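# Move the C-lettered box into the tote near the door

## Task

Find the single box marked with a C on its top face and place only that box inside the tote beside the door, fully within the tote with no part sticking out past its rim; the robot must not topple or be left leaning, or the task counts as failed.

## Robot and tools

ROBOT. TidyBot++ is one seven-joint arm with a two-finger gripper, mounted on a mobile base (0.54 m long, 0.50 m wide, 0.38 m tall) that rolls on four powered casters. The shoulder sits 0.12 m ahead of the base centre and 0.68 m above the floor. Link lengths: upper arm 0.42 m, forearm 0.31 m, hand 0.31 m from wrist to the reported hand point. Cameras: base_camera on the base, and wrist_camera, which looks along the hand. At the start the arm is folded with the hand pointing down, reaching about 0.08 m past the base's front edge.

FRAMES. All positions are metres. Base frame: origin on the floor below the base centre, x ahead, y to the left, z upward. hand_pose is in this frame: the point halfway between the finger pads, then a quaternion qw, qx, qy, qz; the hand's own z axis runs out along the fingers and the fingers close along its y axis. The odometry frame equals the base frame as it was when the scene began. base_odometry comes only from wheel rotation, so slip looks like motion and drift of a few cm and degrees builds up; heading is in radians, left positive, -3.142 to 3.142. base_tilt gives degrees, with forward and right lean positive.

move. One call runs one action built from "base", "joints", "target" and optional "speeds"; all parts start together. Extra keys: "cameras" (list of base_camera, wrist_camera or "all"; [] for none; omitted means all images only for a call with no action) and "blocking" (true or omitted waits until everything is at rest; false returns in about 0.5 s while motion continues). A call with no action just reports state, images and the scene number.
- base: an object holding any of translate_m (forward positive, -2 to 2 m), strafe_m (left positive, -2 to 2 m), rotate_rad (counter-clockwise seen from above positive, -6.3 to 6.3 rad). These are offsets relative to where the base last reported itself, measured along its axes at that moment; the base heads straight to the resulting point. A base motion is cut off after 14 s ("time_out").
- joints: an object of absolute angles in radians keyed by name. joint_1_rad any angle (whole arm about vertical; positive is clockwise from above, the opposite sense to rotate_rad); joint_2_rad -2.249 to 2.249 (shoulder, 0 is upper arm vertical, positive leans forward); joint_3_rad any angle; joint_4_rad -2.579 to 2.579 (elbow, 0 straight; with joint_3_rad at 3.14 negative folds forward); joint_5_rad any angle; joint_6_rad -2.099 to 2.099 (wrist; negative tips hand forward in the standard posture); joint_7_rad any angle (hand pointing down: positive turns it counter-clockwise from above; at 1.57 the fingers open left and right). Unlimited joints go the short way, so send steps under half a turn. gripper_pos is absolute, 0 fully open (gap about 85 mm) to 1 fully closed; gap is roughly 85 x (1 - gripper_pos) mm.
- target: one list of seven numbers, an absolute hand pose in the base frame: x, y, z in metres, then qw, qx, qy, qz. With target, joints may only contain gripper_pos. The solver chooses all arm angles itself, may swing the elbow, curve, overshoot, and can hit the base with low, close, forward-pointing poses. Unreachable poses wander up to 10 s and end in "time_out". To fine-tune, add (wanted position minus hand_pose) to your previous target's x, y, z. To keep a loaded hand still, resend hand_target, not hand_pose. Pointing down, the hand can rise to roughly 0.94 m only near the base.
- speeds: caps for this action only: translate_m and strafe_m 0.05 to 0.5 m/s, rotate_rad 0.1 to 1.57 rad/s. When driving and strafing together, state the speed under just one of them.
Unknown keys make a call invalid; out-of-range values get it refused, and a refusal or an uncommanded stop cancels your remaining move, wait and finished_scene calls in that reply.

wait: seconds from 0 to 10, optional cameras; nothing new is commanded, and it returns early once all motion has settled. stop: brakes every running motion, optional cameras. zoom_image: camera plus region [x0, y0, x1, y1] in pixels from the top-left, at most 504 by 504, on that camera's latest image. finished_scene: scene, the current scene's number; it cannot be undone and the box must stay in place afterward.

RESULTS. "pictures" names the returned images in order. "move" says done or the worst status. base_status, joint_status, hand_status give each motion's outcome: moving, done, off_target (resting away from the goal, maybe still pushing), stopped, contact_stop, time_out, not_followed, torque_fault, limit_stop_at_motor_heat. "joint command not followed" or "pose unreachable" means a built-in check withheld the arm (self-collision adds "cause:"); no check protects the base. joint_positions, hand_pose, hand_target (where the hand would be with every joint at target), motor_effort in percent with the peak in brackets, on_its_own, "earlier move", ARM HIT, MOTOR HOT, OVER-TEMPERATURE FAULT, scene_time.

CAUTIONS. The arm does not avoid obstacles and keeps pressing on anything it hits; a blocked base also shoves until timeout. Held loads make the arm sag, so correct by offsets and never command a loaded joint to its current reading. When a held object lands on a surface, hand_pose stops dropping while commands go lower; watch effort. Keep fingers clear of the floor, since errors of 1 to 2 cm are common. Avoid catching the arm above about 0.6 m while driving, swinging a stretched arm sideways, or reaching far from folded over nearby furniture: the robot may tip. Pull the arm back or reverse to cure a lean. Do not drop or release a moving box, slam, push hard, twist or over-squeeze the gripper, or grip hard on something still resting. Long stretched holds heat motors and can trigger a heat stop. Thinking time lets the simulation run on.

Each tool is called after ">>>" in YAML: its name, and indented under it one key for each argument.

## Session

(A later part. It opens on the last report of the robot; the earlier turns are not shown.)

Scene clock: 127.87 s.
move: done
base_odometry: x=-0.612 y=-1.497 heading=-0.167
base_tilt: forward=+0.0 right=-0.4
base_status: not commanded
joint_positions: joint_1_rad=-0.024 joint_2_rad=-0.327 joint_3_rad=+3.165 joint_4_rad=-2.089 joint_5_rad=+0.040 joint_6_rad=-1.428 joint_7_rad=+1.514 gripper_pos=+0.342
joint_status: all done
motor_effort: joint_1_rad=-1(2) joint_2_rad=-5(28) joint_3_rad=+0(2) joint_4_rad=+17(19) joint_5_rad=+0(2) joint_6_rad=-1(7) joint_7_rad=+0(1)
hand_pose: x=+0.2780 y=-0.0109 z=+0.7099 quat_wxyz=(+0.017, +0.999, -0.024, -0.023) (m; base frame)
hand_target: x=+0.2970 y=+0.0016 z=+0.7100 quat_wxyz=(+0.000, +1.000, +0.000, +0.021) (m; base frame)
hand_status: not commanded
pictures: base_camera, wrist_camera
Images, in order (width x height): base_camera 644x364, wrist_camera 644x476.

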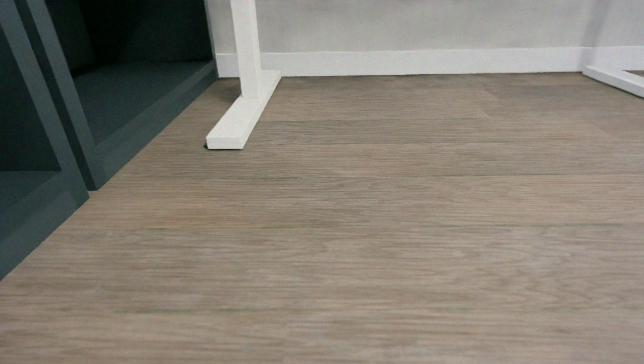

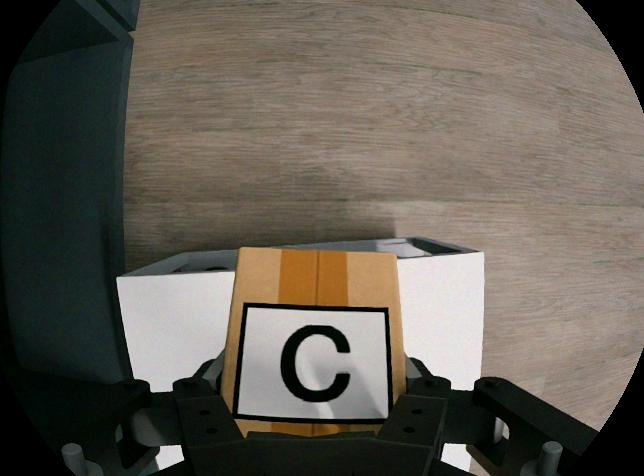

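>>> move:
  base: {"translate_m": -0.57, "strafe_m": -0.53}

>>> move:
  base: {"rotate_rad": 1.561}
  speeds: {"rotate_rad": 0.8}
  cameras: ["all"]

Scene clock: 136.27 s.
move: done
base_odometry: x=-1.262 y=-1.925 heading=-0.167
base_tilt: forward=+0.1 right=-0.4
base_status: done
joint_positions: joint_1_rad=-0.021 joint_2_rad=-0.335 joint_3_rad=+3.161 joint_4_rad=-2.090 joint_5_rad=+0.035 joint_6_rad=-1.422 joint_7_rad=+1.515 gripper_pos=+0.342
joint_status: not commanded
motor_effort: joint_1_rad=+0(1) joint_2_rad=-5(7) joint_3_rad=+0(1) joint_4_rad=+16(17) joint_5_rad=+0(1) joint_6_rad=+0(1) joint_7_rad=+0(1)
hand_pose: x=+0.2789 y=-0.0090 z=+0.7105 quat_wxyz=(+0.015, +0.999, -0.023, -0.018) (m; base frame)
hand_target: x=+0.2970 y=+0.0016 z=+0.7100 quat_wxyz=(+0.000, +1.000, +0.000, +0.021) (m; base frame)
hand_status: not commanded

Scene clock: 139.03 s.
move: done
base_odometry: x=-1.262 y=-1.925 heading=+1.393
base_tilt: forward=+0.0 right=-0.4
base_status: done
joint_positions: joint_1_rad=-0.020 joint_2_rad=-0.335 joint_3_rad=+3.159 joint_4_rad=-2.090 joint_5_rad=+0.033 joint_6_rad=-1.422 joint_7_rad=+1.515 gripper_pos=+0.342
joint_status: not commanded
motor_effort: joint_1_rad=+0(2) joint_2_rad=-5(6) joint_3_rad=+0(2) joint_4_rad=+16(17) joint_5_rad=+0(1) joint_6_rad=+0(1) joint_7_rad=+0(1)
hand_pose: x=+0.2789 y=-0.0085 z=+0.7105 quat_wxyz=(+0.014, +0.999, -0.023, -0.018) (m; base frame)
hand_target: x=+0.2970 y=+0.0016 z=+0.7100 quat_wxyz=(+0.000, +1.000, +0.000, +0.021) (m; base frame)
hand_status: not commanded
pictures: base_camera, wrist_camera
Images, in order (width x height): base_camera 644x364, wrist_camera 644x476.

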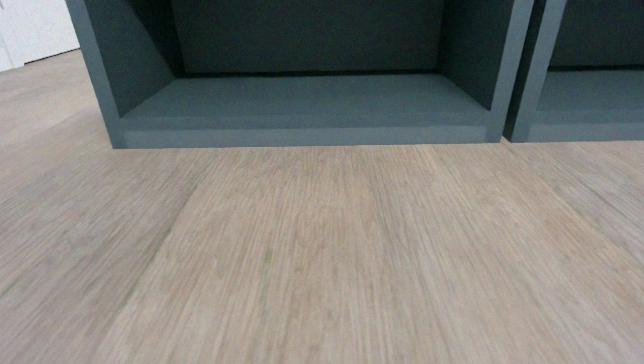

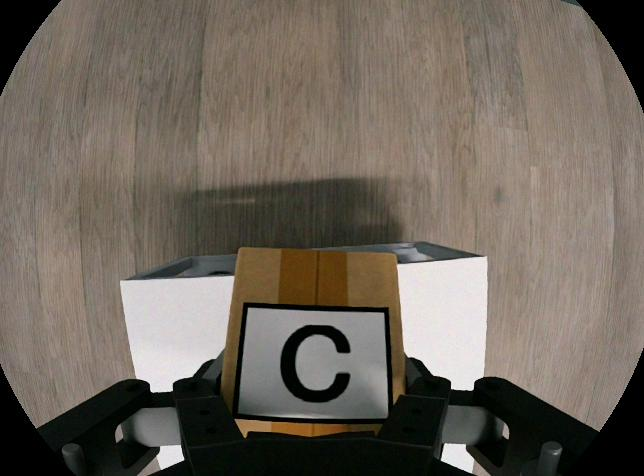

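>>> move:
  base: {"strafe_m": 0.91}
  cameras: ["all"]

Scene clock: 144.70 s.
move: done
base_odometry: x=-2.158 y=-1.764 heading=+1.394
base_tilt: forward=+0.0 right=-0.4
base_status: done
joint_positions: joint_1_rad=-0.020 joint_2_rad=-0.335 joint_3_rad=+3.157 joint_4_rad=-2.090 joint_5_rad=+0.031 joint_6_rad=-1.422 joint_7_rad=+1.515 gripper_pos=+0.342
joint_status: not commanded
motor_effort: joint_1_rad=+0(1) joint_2_rad=-5(6) joint_3_rad=-1(2) joint_4_rad=+16(17) joint_5_rad=+0(1) joint_6_rad=+0(1) joint_7_rad=+0(0)
hand_pose: x=+0.2789 y=-0.0076 z=+0.7105 quat_wxyz=(+0.013, +0.999, -0.023, -0.018) (m; base frame)
hand_target: x=+0.2970 y=+0.0016 z=+0.7100 quat_wxyz=(+0.000, +1.000, +0.000, +0.021) (m; base frame)
hand_status: not commanded
pictures: base_camera, wrist_camera
Images, in order (width x height): base_camera 644x364, wrist_camera 644x476.

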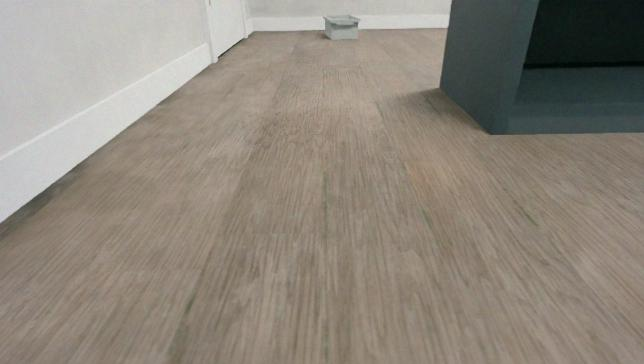

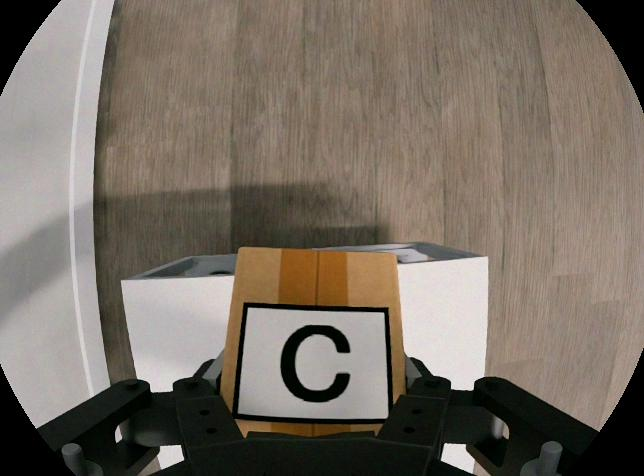

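>>> move:
  base: {"translate_m": 1.7, "strafe_m": 0.04}
  speeds: {"translate_m": 0.4}
  cameras: ["all"]

Scene clock: 152.90 s.
move: done
base_odometry: x=-1.899 y=-0.083 heading=+1.394
base_tilt: forward=+0.1 right=-0.4
base_status: done
joint_positions: joint_1_rad=-0.020 joint_2_rad=-0.337 joint_3_rad=+3.157 joint_4_rad=-2.091 joint_5_rad=+0.031 joint_6_rad=-1.420 joint_7_rad=+1.515 gripper_pos=+0.342
joint_status: not commanded
motor_effort: joint_1_rad=+0(1) joint_2_rad=-5(7) joint_3_rad=+0(1) joint_4_rad=+16(17) joint_5_rad=+0(1) joint_6_rad=+0(1) joint_7_rad=+0(1)
hand_pose: x=+0.2792 y=-0.0076 z=+0.7107 quat_wxyz=(+0.013, +1.000, -0.023, -0.015) (m; base frame)
hand_target: x=+0.2970 y=+0.0016 z=+0.7100 quat_wxyz=(+0.000, +1.000, +0.000, +0.021) (m; base frame)
hand_status: not commanded
pictures: base_camera, wrist_camera
Images, in order (width x height): base_camera 644x364, wrist_camera 644x476.

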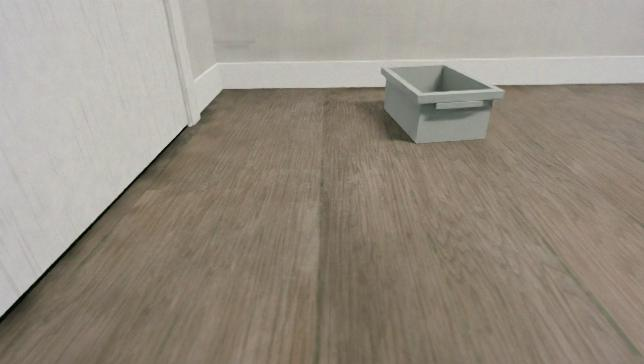

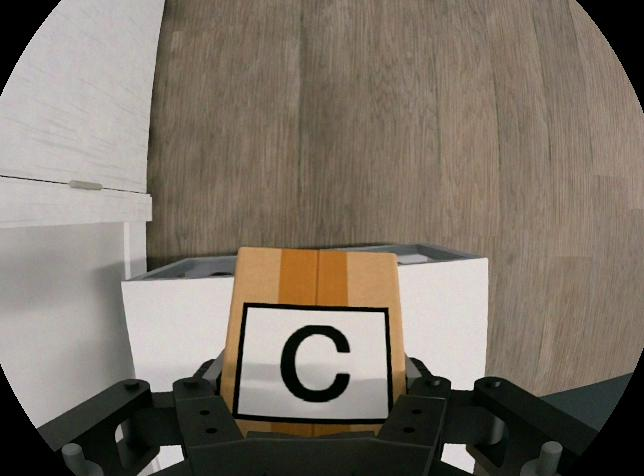

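>>> move:
  base: {"translate_m": 0.5, "strafe_m": -0.26}
  speeds: {"translate_m": 0.35}
  cameras: ["all"]

Scene clock: 158.30 s.
move: done
base_odometry: x=-1.555 y=+0.364 heading=+1.395
base_tilt: forward=+0.1 right=-0.4
base_status: done
joint_positions: joint_1_rad=-0.020 joint_2_rad=-0.340 joint_3_rad=+3.157 joint_4_rad=-2.092 joint_5_rad=+0.031 joint_6_rad=-1.418 joint_7_rad=+1.515 gripper_pos=+0.342
joint_status: not commanded
motor_effort: joint_1_rad=+0(2) joint_2_rad=-5(7) joint_3_rad=-1(1) joint_4_rad=+17(17) joint_5_rad=+0(1) joint_6_rad=+0(1) joint_7_rad=+0(0)
hand_pose: x=+0.2793 y=-0.0074 z=+0.7108 quat_wxyz=(+0.013, +1.000, -0.023, -0.014) (m; base frame)
hand_target: x=+0.2970 y=+0.0016 z=+0.7100 quat_wxyz=(+0.000, +1.000, +0.000, +0.021) (m; base frame)
hand_status: not commanded
pictures: base_camera, wrist_camera
Images, in order (width x height): base_camera 644x364, wrist_camera 644x476.

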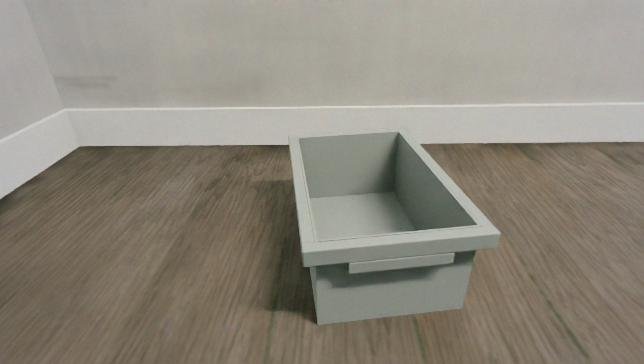

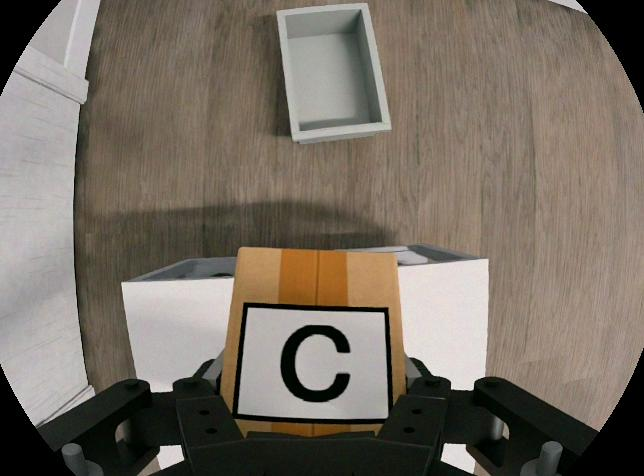

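>>> move:
  base: {"translate_m": 0.14}
  speeds: {"translate_m": 0.25}

>>> move:
  joints: {"joint_1_rad": 0.09, "joint_2_rad": 0.71, "joint_3_rad": 3.14, "joint_4_rad": -1.73, "joint_5_rad": 0.0, "joint_6_rad": -0.61, "joint_7_rad": 1.75}
  cameras: ["all"]

Scene clock: 164.80 s.
move: done
base_odometry: x=-1.530 y=+0.502 heading=+1.394
base_tilt: forward=+0.1 right=-0.4
base_status: done
joint_positions: joint_1_rad=-0.020 joint_2_rad=-0.342 joint_3_rad=+3.157 joint_4_rad=-2.093 joint_5_rad=+0.030 joint_6_rad=-1.416 joint_7_rad=+1.515 gripper_pos=+0.342
joint_status: not commanded
motor_effort: joint_1_rad=+0(1) joint_2_rad=-5(8) joint_3_rad=-1(1) joint_4_rad=+17(17) joint_5_rad=+0(1) joint_6_rad=+0(1) joint_7_rad=+0(1)
hand_pose: x=+0.2798 y=-0.0074 z=+0.7109 quat_wxyz=(+0.013, +1.000, -0.023, -0.012) (m; base frame)
hand_target: x=+0.2970 y=+0.0016 z=+0.7100 quat_wxyz=(+0.000, +1.000, +0.000, +0.021) (m; base frame)
hand_status: not commanded

Scene clock: 167.17 s.
move: done
base_odometry: x=-1.530 y=+0.502 heading=+1.394
base_tilt: forward=+0.1 right=-0.4
base_status: not commanded
joint_positions: joint_1_rad=+0.067 joint_2_rad=+0.683 joint_3_rad=+3.157 joint_4_rad=-1.748 joint_5_rad=+0.030 joint_6_rad=-0.692 joint_7_rad=+1.694 gripper_pos=+0.342
joint_status: all done
motor_effort: joint_1_rad=+0(1) joint_2_rad=-37(39) joint_3_rad=-1(2) joint_4_rad=+11(17) joint_5_rad=+0(1) joint_6_rad=+0(1) joint_7_rad=+0(1)
hand_pose: x=+0.5935 y=-0.0444 z=+0.4585 quat_wxyz=(+0.016, +0.999, +0.034, +0.008) (m; base frame)
hand_target: x=+0.6228 y=-0.0433 z=+0.4508 quat_wxyz=(+0.006, +0.998, +0.045, +0.045) (m; base frame)
hand_status: not commanded
pictures: base_camera, wrist_camera
Images, in order (width x height): base_camera 644x364, wrist_camera 644x476.

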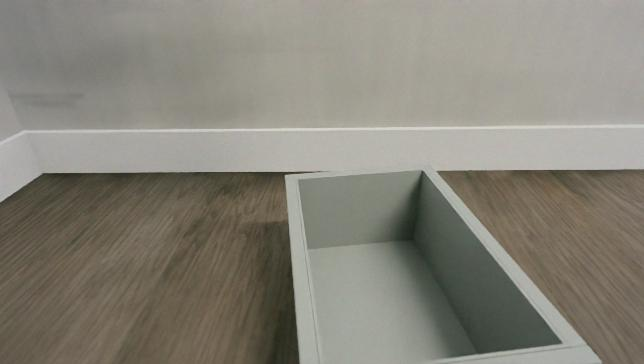

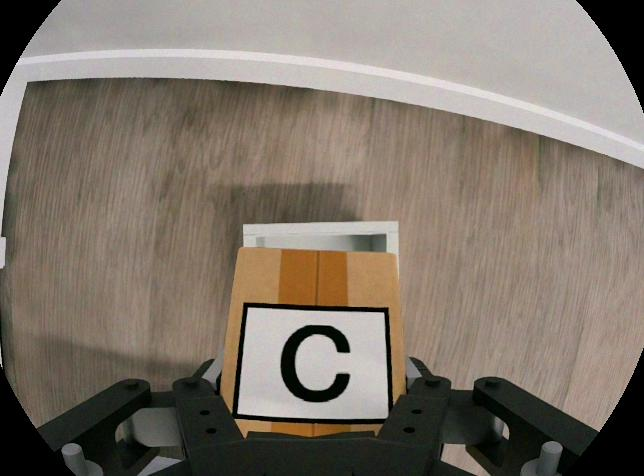

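>>> move:
  joints: {"joint_1_rad": 0.09, "joint_2_rad": 1.14, "joint_4_rad": -1.839, "joint_6_rad": -0.09, "joint_7_rad": 1.75}
  cameras: ["all"]

Scene clock: 171.83 s.
move: done
base_odometry: x=-1.530 y=+0.502 heading=+1.394
base_tilt: forward=+0.1 right=-0.4
base_status: not commanded
joint_positions: joint_1_rad=+0.067 joint_2_rad=+1.115 joint_3_rad=+3.157 joint_4_rad=-1.828 joint_5_rad=+0.030 joint_6_rad=-0.170 joint_7_rad=+1.695 gripper_pos=+0.342
joint_status: all done
motor_effort: joint_1_rad=+0(2) joint_2_rad=-40(45) joint_3_rad=+0(1) joint_4_rad=+3(11) joint_5_rad=+0(1) joint_6_rad=+0(1) joint_7_rad=+0(1)
hand_pose: x=+0.5660 y=-0.0393 z=+0.2475 quat_wxyz=(+0.011, +0.999, +0.040, +0.013) (m; base frame)
hand_target: x=+0.5731 y=-0.0387 z=+0.2368 quat_wxyz=(+0.004, +0.998, +0.045, +0.036) (m; base frame)
hand_status: not commanded
pictures: base_camera, wrist_camera
Images, in order (width x height): base_camera 644x364, wrist_camera 644x476.

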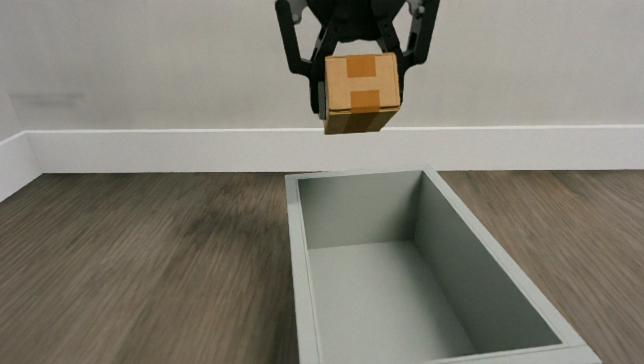

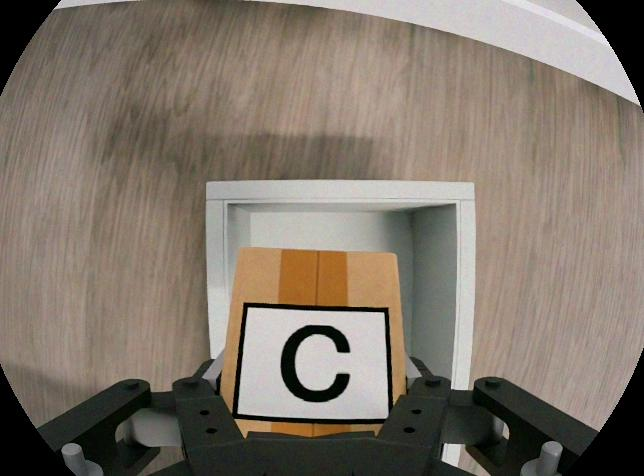

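>>> move:
  joints: {"joint_1_rad": 0.135, "joint_2_rad": 1.125, "joint_4_rad": -1.90, "joint_6_rad": -0.045, "joint_7_rad": 1.80}
  cameras: ["wrist_camera"]

Scene clock: 177.47 s.
move: done
base_odometry: x=-1.530 y=+0.502 heading=+1.394
base_tilt: forward=+0.1 right=-0.5
base_status: not commanded
joint_positions: joint_1_rad=+0.120 joint_2_rad=+1.115 joint_3_rad=+3.157 joint_4_rad=-1.892 joint_5_rad=+0.030 joint_6_rad=-0.120 joint_7_rad=+1.746 gripper_pos=+0.342
joint_status: all done
motor_effort: joint_1_rad=+1(3) joint_2_rad=-39(41) joint_3_rad=-1(2) joint_4_rad=+2(4) joint_5_rad=+0(1) joint_6_rad=+0(1) joint_7_rad=+0(1)
hand_pose: x=+0.5392 y=-0.0593 z=+0.2440 quat_wxyz=(+0.010, +0.999, +0.039, +0.005) (m; base frame)
hand_target: x=+0.5538 y=-0.0567 z=+0.2405 quat_wxyz=(+0.006, +0.998, +0.047, +0.035) (m; base frame)
hand_status: not commanded
pictures: wrist_camera
Images, in order (width x height): wrist_camera 644x476.

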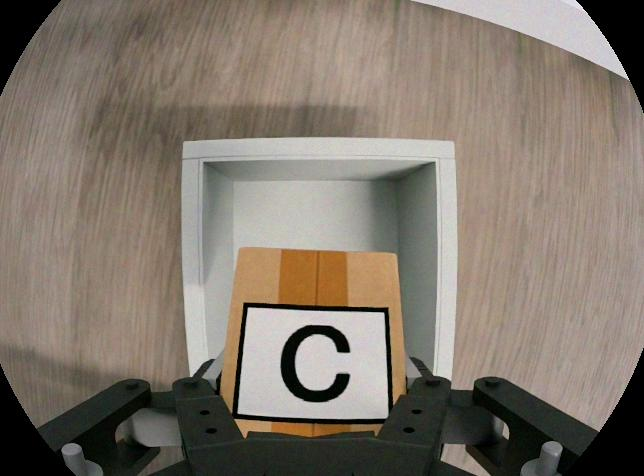

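>>> move:
  joints: {"joint_1_rad": 0.135, "joint_2_rad": 1.49, "joint_4_rad": -1.64, "joint_6_rad": 0.07, "joint_7_rad": 1.80}
  cameras: ["all"]

Scene clock: 180.63 s.
move: done
base_odometry: x=-1.530 y=+0.502 heading=+1.394
base_tilt: forward=+0.1 right=-0.4
base_status: not commanded
joint_positions: joint_1_rad=+0.120 joint_2_rad=+1.466 joint_3_rad=+3.157 joint_4_rad=-1.656 joint_5_rad=+0.030 joint_6_rad=-0.008 joint_7_rad=+1.746 gripper_pos=+0.342
joint_status: all done
motor_effort: joint_1_rad=+0(2) joint_2_rad=-41(44) joint_3_rad=-1(1) joint_4_rad=+0(3) joint_5_rad=+0(1) joint_6_rad=+0(1) joint_7_rad=+0(1)
hand_pose: x=+0.5433 y=-0.0594 z=+0.1003 quat_wxyz=(+0.008, +0.999, +0.042, +0.005) (m; base frame)
hand_target: x=+0.5636 y=-0.0580 z=+0.0912 quat_wxyz=(+0.007, +0.998, +0.047, +0.040) (m; base frame)
hand_status: not commanded
pictures: base_camera, wrist_camera
Images, in order (width x height): base_camera 644x364, wrist_camera 644x476.

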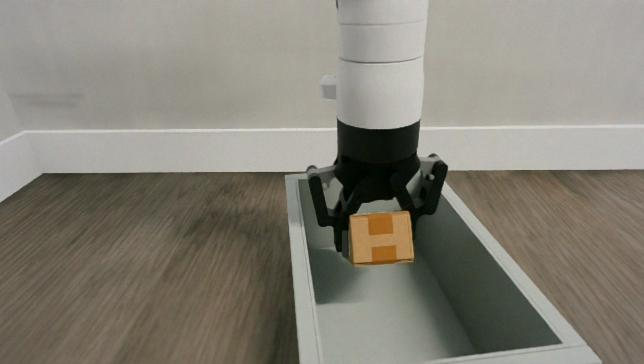

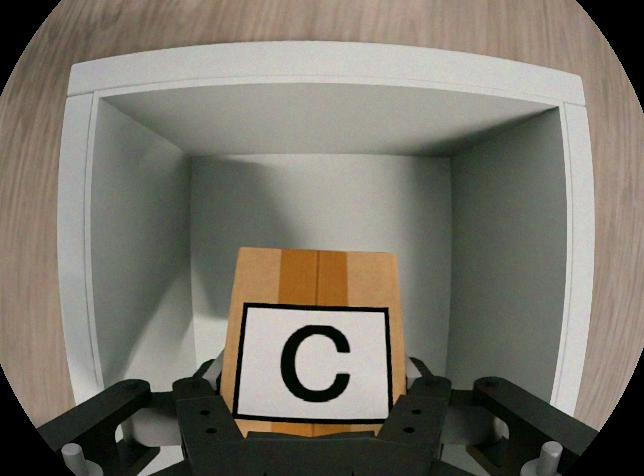

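>>> move:
  joints: {"joint_2_rad": 1.60, "joint_4_rad": -1.897, "joint_6_rad": 0.87}
  cameras: ["all"]

Scene clock: 189.53 s.
move: done
base_odometry: x=-1.530 y=+0.502 heading=+1.394
base_tilt: forward=+0.1 right=-0.5
base_status: not commanded
joint_positions: joint_1_rad=+0.120 joint_2_rad=+1.573 joint_3_rad=+3.157 joint_4_rad=-1.886 joint_5_rad=+0.030 joint_6_rad=+0.785 joint_7_rad=+1.746 gripper_pos=+0.342
joint_status: all done
motor_effort: joint_1_rad=+0(1) joint_2_rad=-38(42) joint_3_rad=-1(2) joint_4_rad=-3(3) joint_5_rad=-1(1) joint_6_rad=+4(5) joint_7_rad=+0(0)
hand_pose: x=+0.5786 y=-0.0561 z=+0.1041 quat_wxyz=(+0.033, +0.972, +0.041, +0.229) (m; base frame)
hand_target: x=+0.5795 y=-0.0603 z=+0.1038 quat_wxyz=(+0.045, +0.966, +0.045, +0.250) (m; base frame)
hand_status: not commanded
pictures: base_camera, wrist_camera
Images, in order (width x height): base_camera 644x364, wrist_camera 644x476.

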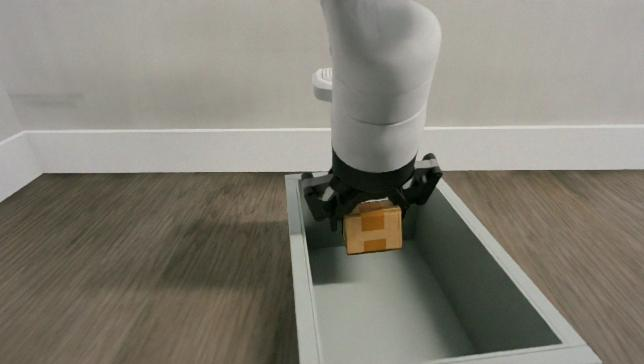

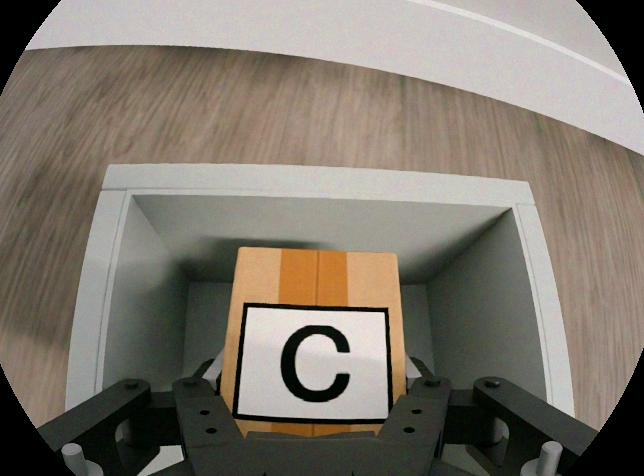

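>>> move:
  joints: {"joint_2_rad": 1.695, "joint_4_rad": -1.835, "joint_6_rad": 0.905}
  cameras: ["base_camera"]

>>> move:
  joints: {"joint_2_rad": 1.73, "joint_4_rad": -1.803, "joint_6_rad": 0.92}
  cameras: ["base_camera"]

Scene clock: 193.67 s.
move: done
base_odometry: x=-1.530 y=+0.502 heading=+1.394
base_tilt: forward=+0.1 right=-0.4
base_status: not commanded
joint_positions: joint_1_rad=+0.120 joint_2_rad=+1.673 joint_3_rad=+3.157 joint_4_rad=-1.846 joint_5_rad=+0.030 joint_6_rad=+0.825 joint_7_rad=+1.746 gripper_pos=+0.342
joint_status: all done
motor_effort: joint_1_rad=+1(1) joint_2_rad=-36(40) joint_3_rad=-1(3) joint_4_rad=-4(5) joint_5_rad=+0(1) joint_6_rad=+4(5) joint_7_rad=+0(0)
hand_pose: x=+0.5528 y=-0.0527 z=+0.0657 quat_wxyz=(+0.031, +0.974, +0.041, +0.219) (m; base frame)
hand_target: x=+0.5674 y=-0.0587 z=+0.0681 quat_wxyz=(+0.046, +0.966, +0.045, +0.251) (m; base frame)
hand_status: not commanded
pictures: base_camera
Images, in order (width x height): base_camera 644x364.

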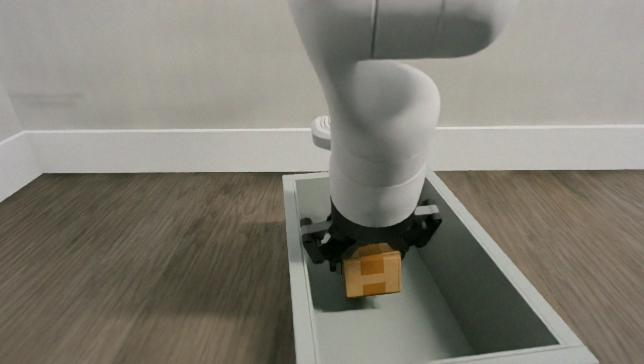

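Scene clock: 194.37 s.
move: done
base_odometry: x=-1.530 y=+0.502 heading=+1.394
base_tilt: forward=+0.1 right=-0.4
base_status: not commanded
joint_positions: joint_1_rad=+0.120 joint_2_rad=+1.699 joint_3_rad=+3.157 joint_4_rad=-1.813 joint_5_rad=+0.030 joint_6_rad=+0.840 joint_7_rad=+1.746 gripper_pos=+0.342
joint_status: all done
motor_effort: joint_1_rad=+0(1) joint_2_rad=-36(37) joint_3_rad=-1(2) joint_4_rad=-4(5) joint_5_rad=+0(1) joint_6_rad=+4(5) joint_7_rad=+0(1)
hand_pose: x=+0.5600 y=-0.0534 z=+0.0570 quat_wxyz=(+0.033, +0.972, +0.042, +0.230) (m; base frame)
hand_target: x=+0.5677 y=-0.0587 z=+0.0557 quat_wxyz=(+0.047, +0.964, +0.045, +0.257) (m; base frame)
hand_status: not commanded
pictures: base_camera
Images, in order (width x height): base_camera 644x364.

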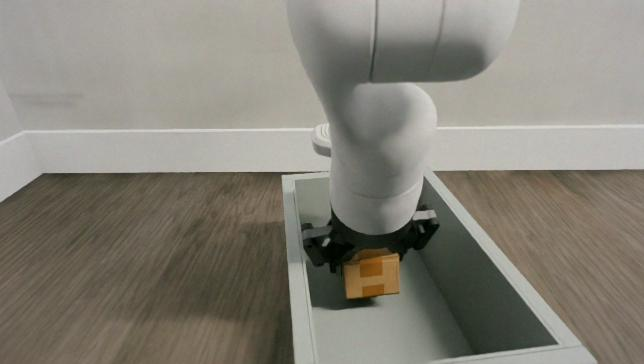

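>>> move:
  joints: {"joint_2_rad": 1.757, "joint_4_rad": -1.78, "joint_6_rad": 0.93}
  cameras: ["base_camera"]

Scene clock: 196.87 s.
move: done
base_odometry: x=-1.530 y=+0.502 heading=+1.394
base_tilt: forward=+0.1 right=-0.4
base_status: not commanded
joint_positions: joint_1_rad=+0.120 joint_2_rad=+1.725 joint_3_rad=+3.157 joint_4_rad=-1.790 joint_5_rad=+0.030 joint_6_rad=+0.851 joint_7_rad=+1.746 gripper_pos=+0.342
joint_status: all done
motor_effort: joint_1_rad=+1(1) joint_2_rad=-36(37) joint_3_rad=-2(2) joint_4_rad=-4(4) joint_5_rad=+0(0) joint_6_rad=+4(5) joint_7_rad=+0(0)
hand_pose: x=+0.5600 y=-0.0533 z=+0.0478 quat_wxyz=(+0.033, +0.971, +0.042, +0.234) (m; base frame)
hand_target: x=+0.5662 y=-0.0585 z=+0.0460 quat_wxyz=(+0.047, +0.963, +0.045, +0.260) (m; base frame)
hand_status: not commanded
pictures: base_camera
Images, in order (width x height): base_camera 644x364.

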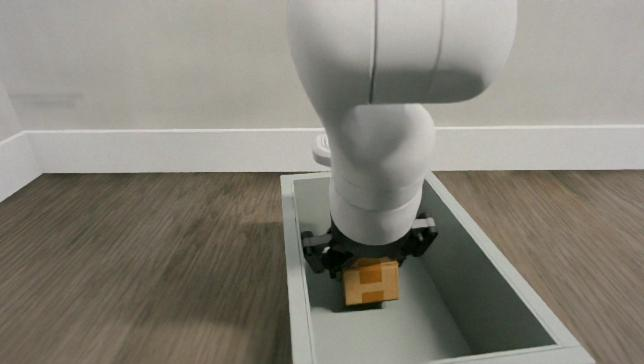

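>>> move:
  joints: {"joint_2_rad": 1.785, "joint_4_rad": -1.755, "joint_6_rad": 0.94}
  cameras: ["all"]

Scene clock: 199.40 s.
move: done
base_odometry: x=-1.530 y=+0.502 heading=+1.394
base_tilt: forward=+0.1 right=-0.4
base_status: not commanded
joint_positions: joint_1_rad=+0.120 joint_2_rad=+1.754 joint_3_rad=+3.157 joint_4_rad=-1.764 joint_5_rad=+0.030 joint_6_rad=+0.861 joint_7_rad=+1.746 gripper_pos=+0.342
joint_status: all done
motor_effort: joint_1_rad=+0(1) joint_2_rad=-36(37) joint_3_rad=-1(2) joint_4_rad=-4(4) joint_5_rad=+0(0) joint_6_rad=+4(5) joint_7_rad=+0(0)
hand_pose: x=+0.5585 y=-0.0530 z=+0.0371 quat_wxyz=(+0.033, +0.970, +0.042, +0.237) (m; base frame)
hand_target: x=+0.5649 y=-0.0583 z=+0.0359 quat_wxyz=(+0.048, +0.963, +0.045, +0.263) (m; base frame)
hand_status: not commanded
pictures: base_camera, wrist_camera
Images, in order (width x height): base_camera 644x364, wrist_camera 644x476.

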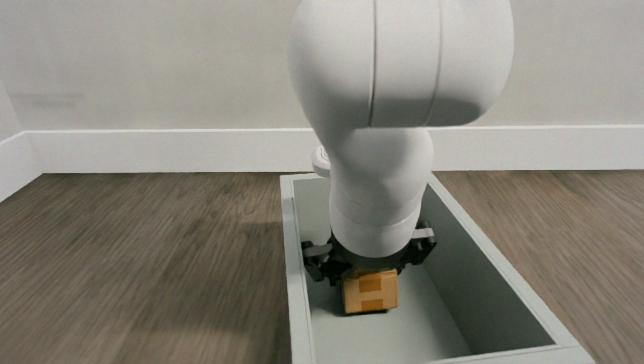

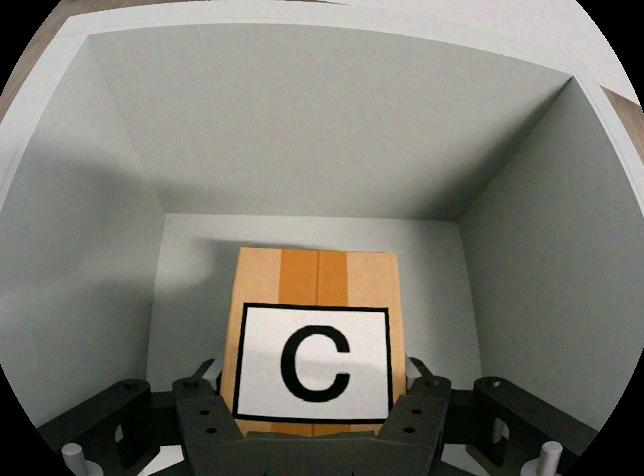

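>>> move:
  joints: {"joint_2_rad": 1.805, "joint_4_rad": -1.738, "joint_6_rad": 0.945}
  cameras: ["base_camera"]

>>> move:
  joints: {"joint_2_rad": 1.825, "joint_4_rad": -1.722, "joint_6_rad": 0.95}
  cameras: ["base_camera"]

Scene clock: 201.83 s.
move: off_target
base_odometry: x=-1.530 y=+0.502 heading=+1.394
base_tilt: forward=+0.1 right=-0.4
base_status: not commanded
joint_positions: joint_1_rad=+0.120 joint_2_rad=+1.762 joint_3_rad=+3.157 joint_4_rad=-1.753 joint_5_rad=+0.030 joint_6_rad=+0.875 joint_7_rad=+1.746 gripper_pos=+0.342
joint_status: joint_2_rad off_target (ended at +1.762, target +1.805); the others done
motor_effort: joint_1_rad=+0(1) joint_2_rad=-34(36) joint_3_rad=-1(2) joint_4_rad=-3(4) joint_5_rad=-1(1) joint_6_rad=+4(5) joint_7_rad=+0(1)
hand_pose: x=+0.5633 y=-0.0534 z=+0.0358 quat_wxyz=(+0.034, +0.968, +0.042, +0.245) (m; base frame)
hand_target: x=+0.5627 y=-0.0580 z=+0.0284 quat_wxyz=(+0.048, +0.962, +0.045, +0.264) (m; base frame)
hand_status: not commanded
pictures: base_camera
Images, in order (width x height): base_camera 644x364.

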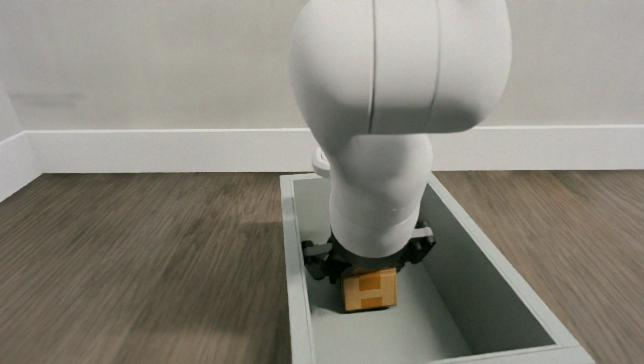

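Scene clock: 202.43 s.
move: off_target
base_odometry: x=-1.530 y=+0.502 heading=+1.394
base_tilt: forward=+0.1 right=-0.5
base_status: not commanded
joint_positions: joint_1_rad=+0.120 joint_2_rad=+1.770 joint_3_rad=+3.157 joint_4_rad=-1.741 joint_5_rad=+0.030 joint_6_rad=+0.888 joint_7_rad=+1.746 gripper_pos=+0.342
joint_status: joint_2_rad off_target (ended at +1.770, target +1.825); the others done
motor_effort: joint_1_rad=+0(1) joint_2_rad=-32(34) joint_3_rad=-1(1) joint_4_rad=-3(4) joint_5_rad=-1(1) joint_6_rad=+2(4) joint_7_rad=+0(1)
hand_pose: x=+0.5688 y=-0.0539 z=+0.0348 quat_wxyz=(+0.036, +0.966, +0.042, +0.254) (m; base frame)
hand_target: x=+0.5598 y=-0.0577 z=+0.0209 quat_wxyz=(+0.048, +0.962, +0.045, +0.265) (m; base frame)
hand_status: not commanded
pictures: base_camera
Images, in order (width x height): base_camera 644x364.

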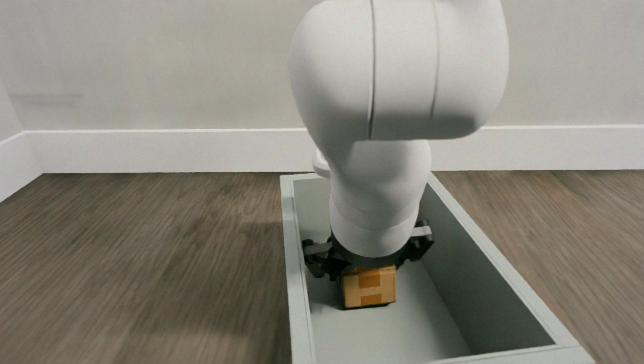

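Contact. Relax the push, open, retreat along reverse path.

>>> move:
  joints: {"joint_2_rad": 1.785, "joint_4_rad": -1.75, "joint_6_rad": 0.955}

>>> move:
  joints: {"gripper_pos": 0.05}

>>> move:
  joints: {"joint_2_rad": 1.68, "joint_4_rad": -1.90, "joint_6_rad": 0.87}

>>> move:
  joints: {"joint_2_rad": 1.35, "joint_4_rad": -2.0, "joint_6_rad": 0.4}
  cameras: ["all"]

Scene clock: 206.73 s.
move: done
base_odometry: x=-1.530 y=+0.502 heading=+1.394
base_tilt: forward=+0.1 right=-0.4
base_status: not commanded
joint_positions: joint_1_rad=+0.120 joint_2_rad=+1.769 joint_3_rad=+3.157 joint_4_rad=-1.745 joint_5_rad=+0.030 joint_6_rad=+0.889 joint_7_rad=+1.746 gripper_pos=+0.342
joint_status: all done
motor_effort: joint_1_rad=+1(1) joint_2_rad=-35(36) joint_3_rad=-1(2) joint_4_rad=-4(4) joint_5_rad=-1(1) joint_6_rad=+4(5) joint_7_rad=+0(1)
hand_pose: x=+0.5678 y=-0.0538 z=+0.0355 quat_wxyz=(+0.035, +0.966, +0.042, +0.253) (m; base frame)
hand_target: x=+0.5716 y=-0.0592 z=+0.0386 quat_wxyz=(+0.049, +0.960, +0.045, +0.273) (m; base frame)
hand_status: not commanded

Scene clock: 207.67 s.
move: done
base_odometry: x=-1.530 y=+0.502 heading=+1.394
base_tilt: forward=+0.1 right=-0.4
base_status: not commanded
joint_positions: joint_1_rad=+0.120 joint_2_rad=+1.769 joint_3_rad=+3.157 joint_4_rad=-1.745 joint_5_rad=+0.030 joint_6_rad=+0.889 joint_7_rad=+1.746 gripper_pos=+0.050
joint_status: all done
motor_effort: joint_1_rad=+1(2) joint_2_rad=-35(36) joint_3_rad=-1(2) joint_4_rad=-4(4) joint_5_rad=+0(1) joint_6_rad=+4(4) joint_7_rad=+0(1)
hand_pose: x=+0.5678 y=-0.0538 z=+0.0355 quat_wxyz=(+0.035, +0.966, +0.042, +0.253) (m; base frame)
hand_target: x=+0.5716 y=-0.0592 z=+0.0386 quat_wxyz=(+0.049, +0.960, +0.045, +0.273) (m; base frame)
hand_status: not commanded

Scene clock: 208.73 s.
move: done
base_odometry: x=-1.530 y=+0.502 heading=+1.394
base_tilt: forward=+0.1 right=-0.4
base_status: not commanded
joint_positions: joint_1_rad=+0.120 joint_2_rad=+1.685 joint_3_rad=+3.157 joint_4_rad=-1.886 joint_5_rad=+0.030 joint_6_rad=+0.889 joint_7_rad=+1.746 gripper_pos=+0.050
joint_status: all done
motor_effort: joint_1_rad=+0(1) joint_2_rad=-35(36) joint_3_rad=-1(2) joint_4_rad=-4(5) joint_5_rad=+0(1) joint_6_rad=+4(5) joint_7_rad=+0(0)
hand_pose: x=+0.5412 y=-0.0509 z=+0.0688 quat_wxyz=(+0.031, +0.973, +0.041, +0.226) (m; base frame)
hand_target: x=+0.5306 y=-0.0536 z=+0.0686 quat_wxyz=(+0.038, +0.976, +0.046, +0.211) (m; base frame)
hand_status: not commanded

Scene clock: 210.50 s.
move: done
base_odometry: x=-1.530 y=+0.502 heading=+1.394
base_tilt: forward=+0.1 right=-0.4
base_status: not commanded
joint_positions: joint_1_rad=+0.120 joint_2_rad=+1.352 joint_3_rad=+3.157 joint_4_rad=-1.986 joint_5_rad=+0.030 joint_6_rad=+0.478 joint_7_rad=+1.746 gripper_pos=+0.050
joint_status: all done
motor_effort: joint_1_rad=+1(1) joint_2_rad=-37(38) joint_3_rad=-1(2) joint_4_rad=-2(5) joint_5_rad=+0(1) joint_6_rad=+2(5) joint_7_rad=+0(1)
hand_pose: x=+0.5515 y=-0.0557 z=+0.1655 quat_wxyz=(+0.023, +0.989, +0.041, +0.139) (m; base frame)
hand_target: x=+0.5204 y=-0.0522 z=+0.1608 quat_wxyz=(+0.017, +0.994, +0.047, +0.094) (m; base frame)
hand_status: not commanded
pictures: base_camera, wrist_camera
Images, in order (width x height): base_camera 644x364, wrist_camera 644x476.

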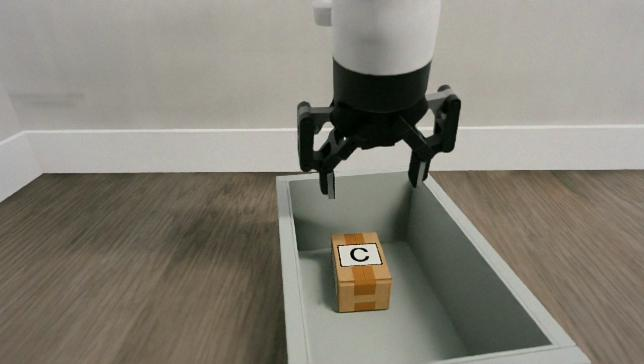

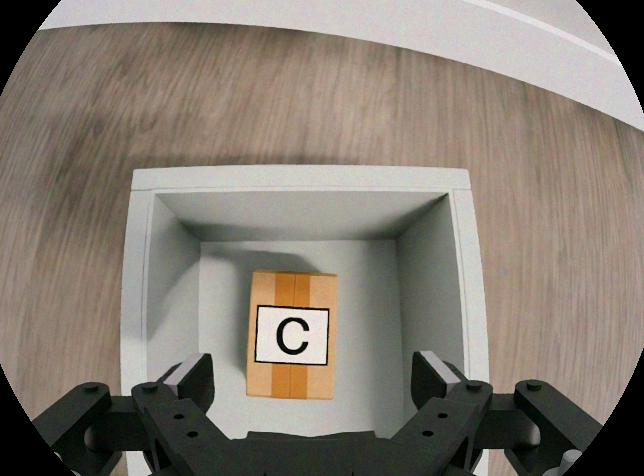

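Perfect. Raise clear and finish.

>>> move:
  joints: {"joint_2_rad": 0.6, "joint_4_rad": -1.9, "joint_6_rad": -0.6}

>>> finished_scene:
  scene: 3

Scene clock: 214.20 s.
move: done
base_odometry: x=-1.530 y=+0.502 heading=+1.394
base_tilt: forward=+0.1 right=-0.4
base_status: not commanded
joint_positions: joint_1_rad=+0.120 joint_2_rad=+0.606 joint_3_rad=+3.157 joint_4_rad=-1.916 joint_5_rad=+0.030 joint_6_rad=-0.521 joint_7_rad=+1.746 gripper_pos=+0.050
joint_status: all done
motor_effort: joint_1_rad=+0(1) joint_2_rad=-33(40) joint_3_rad=+0(2) joint_4_rad=+10(10) joint_5_rad=+0(1) joint_6_rad=+1(3) joint_7_rad=+0(0)
hand_pose: x=+0.5671 y=-0.0651 z=+0.4617 quat_wxyz=(+0.020, +0.998, +0.034, +0.046) (m; base frame)
hand_target: x=+0.5540 y=-0.0569 z=+0.4662 quat_wxyz=(+0.003, +0.999, +0.048, +0.021) (m; base frame)
hand_status: not commanded

The scene is finished: the task was done.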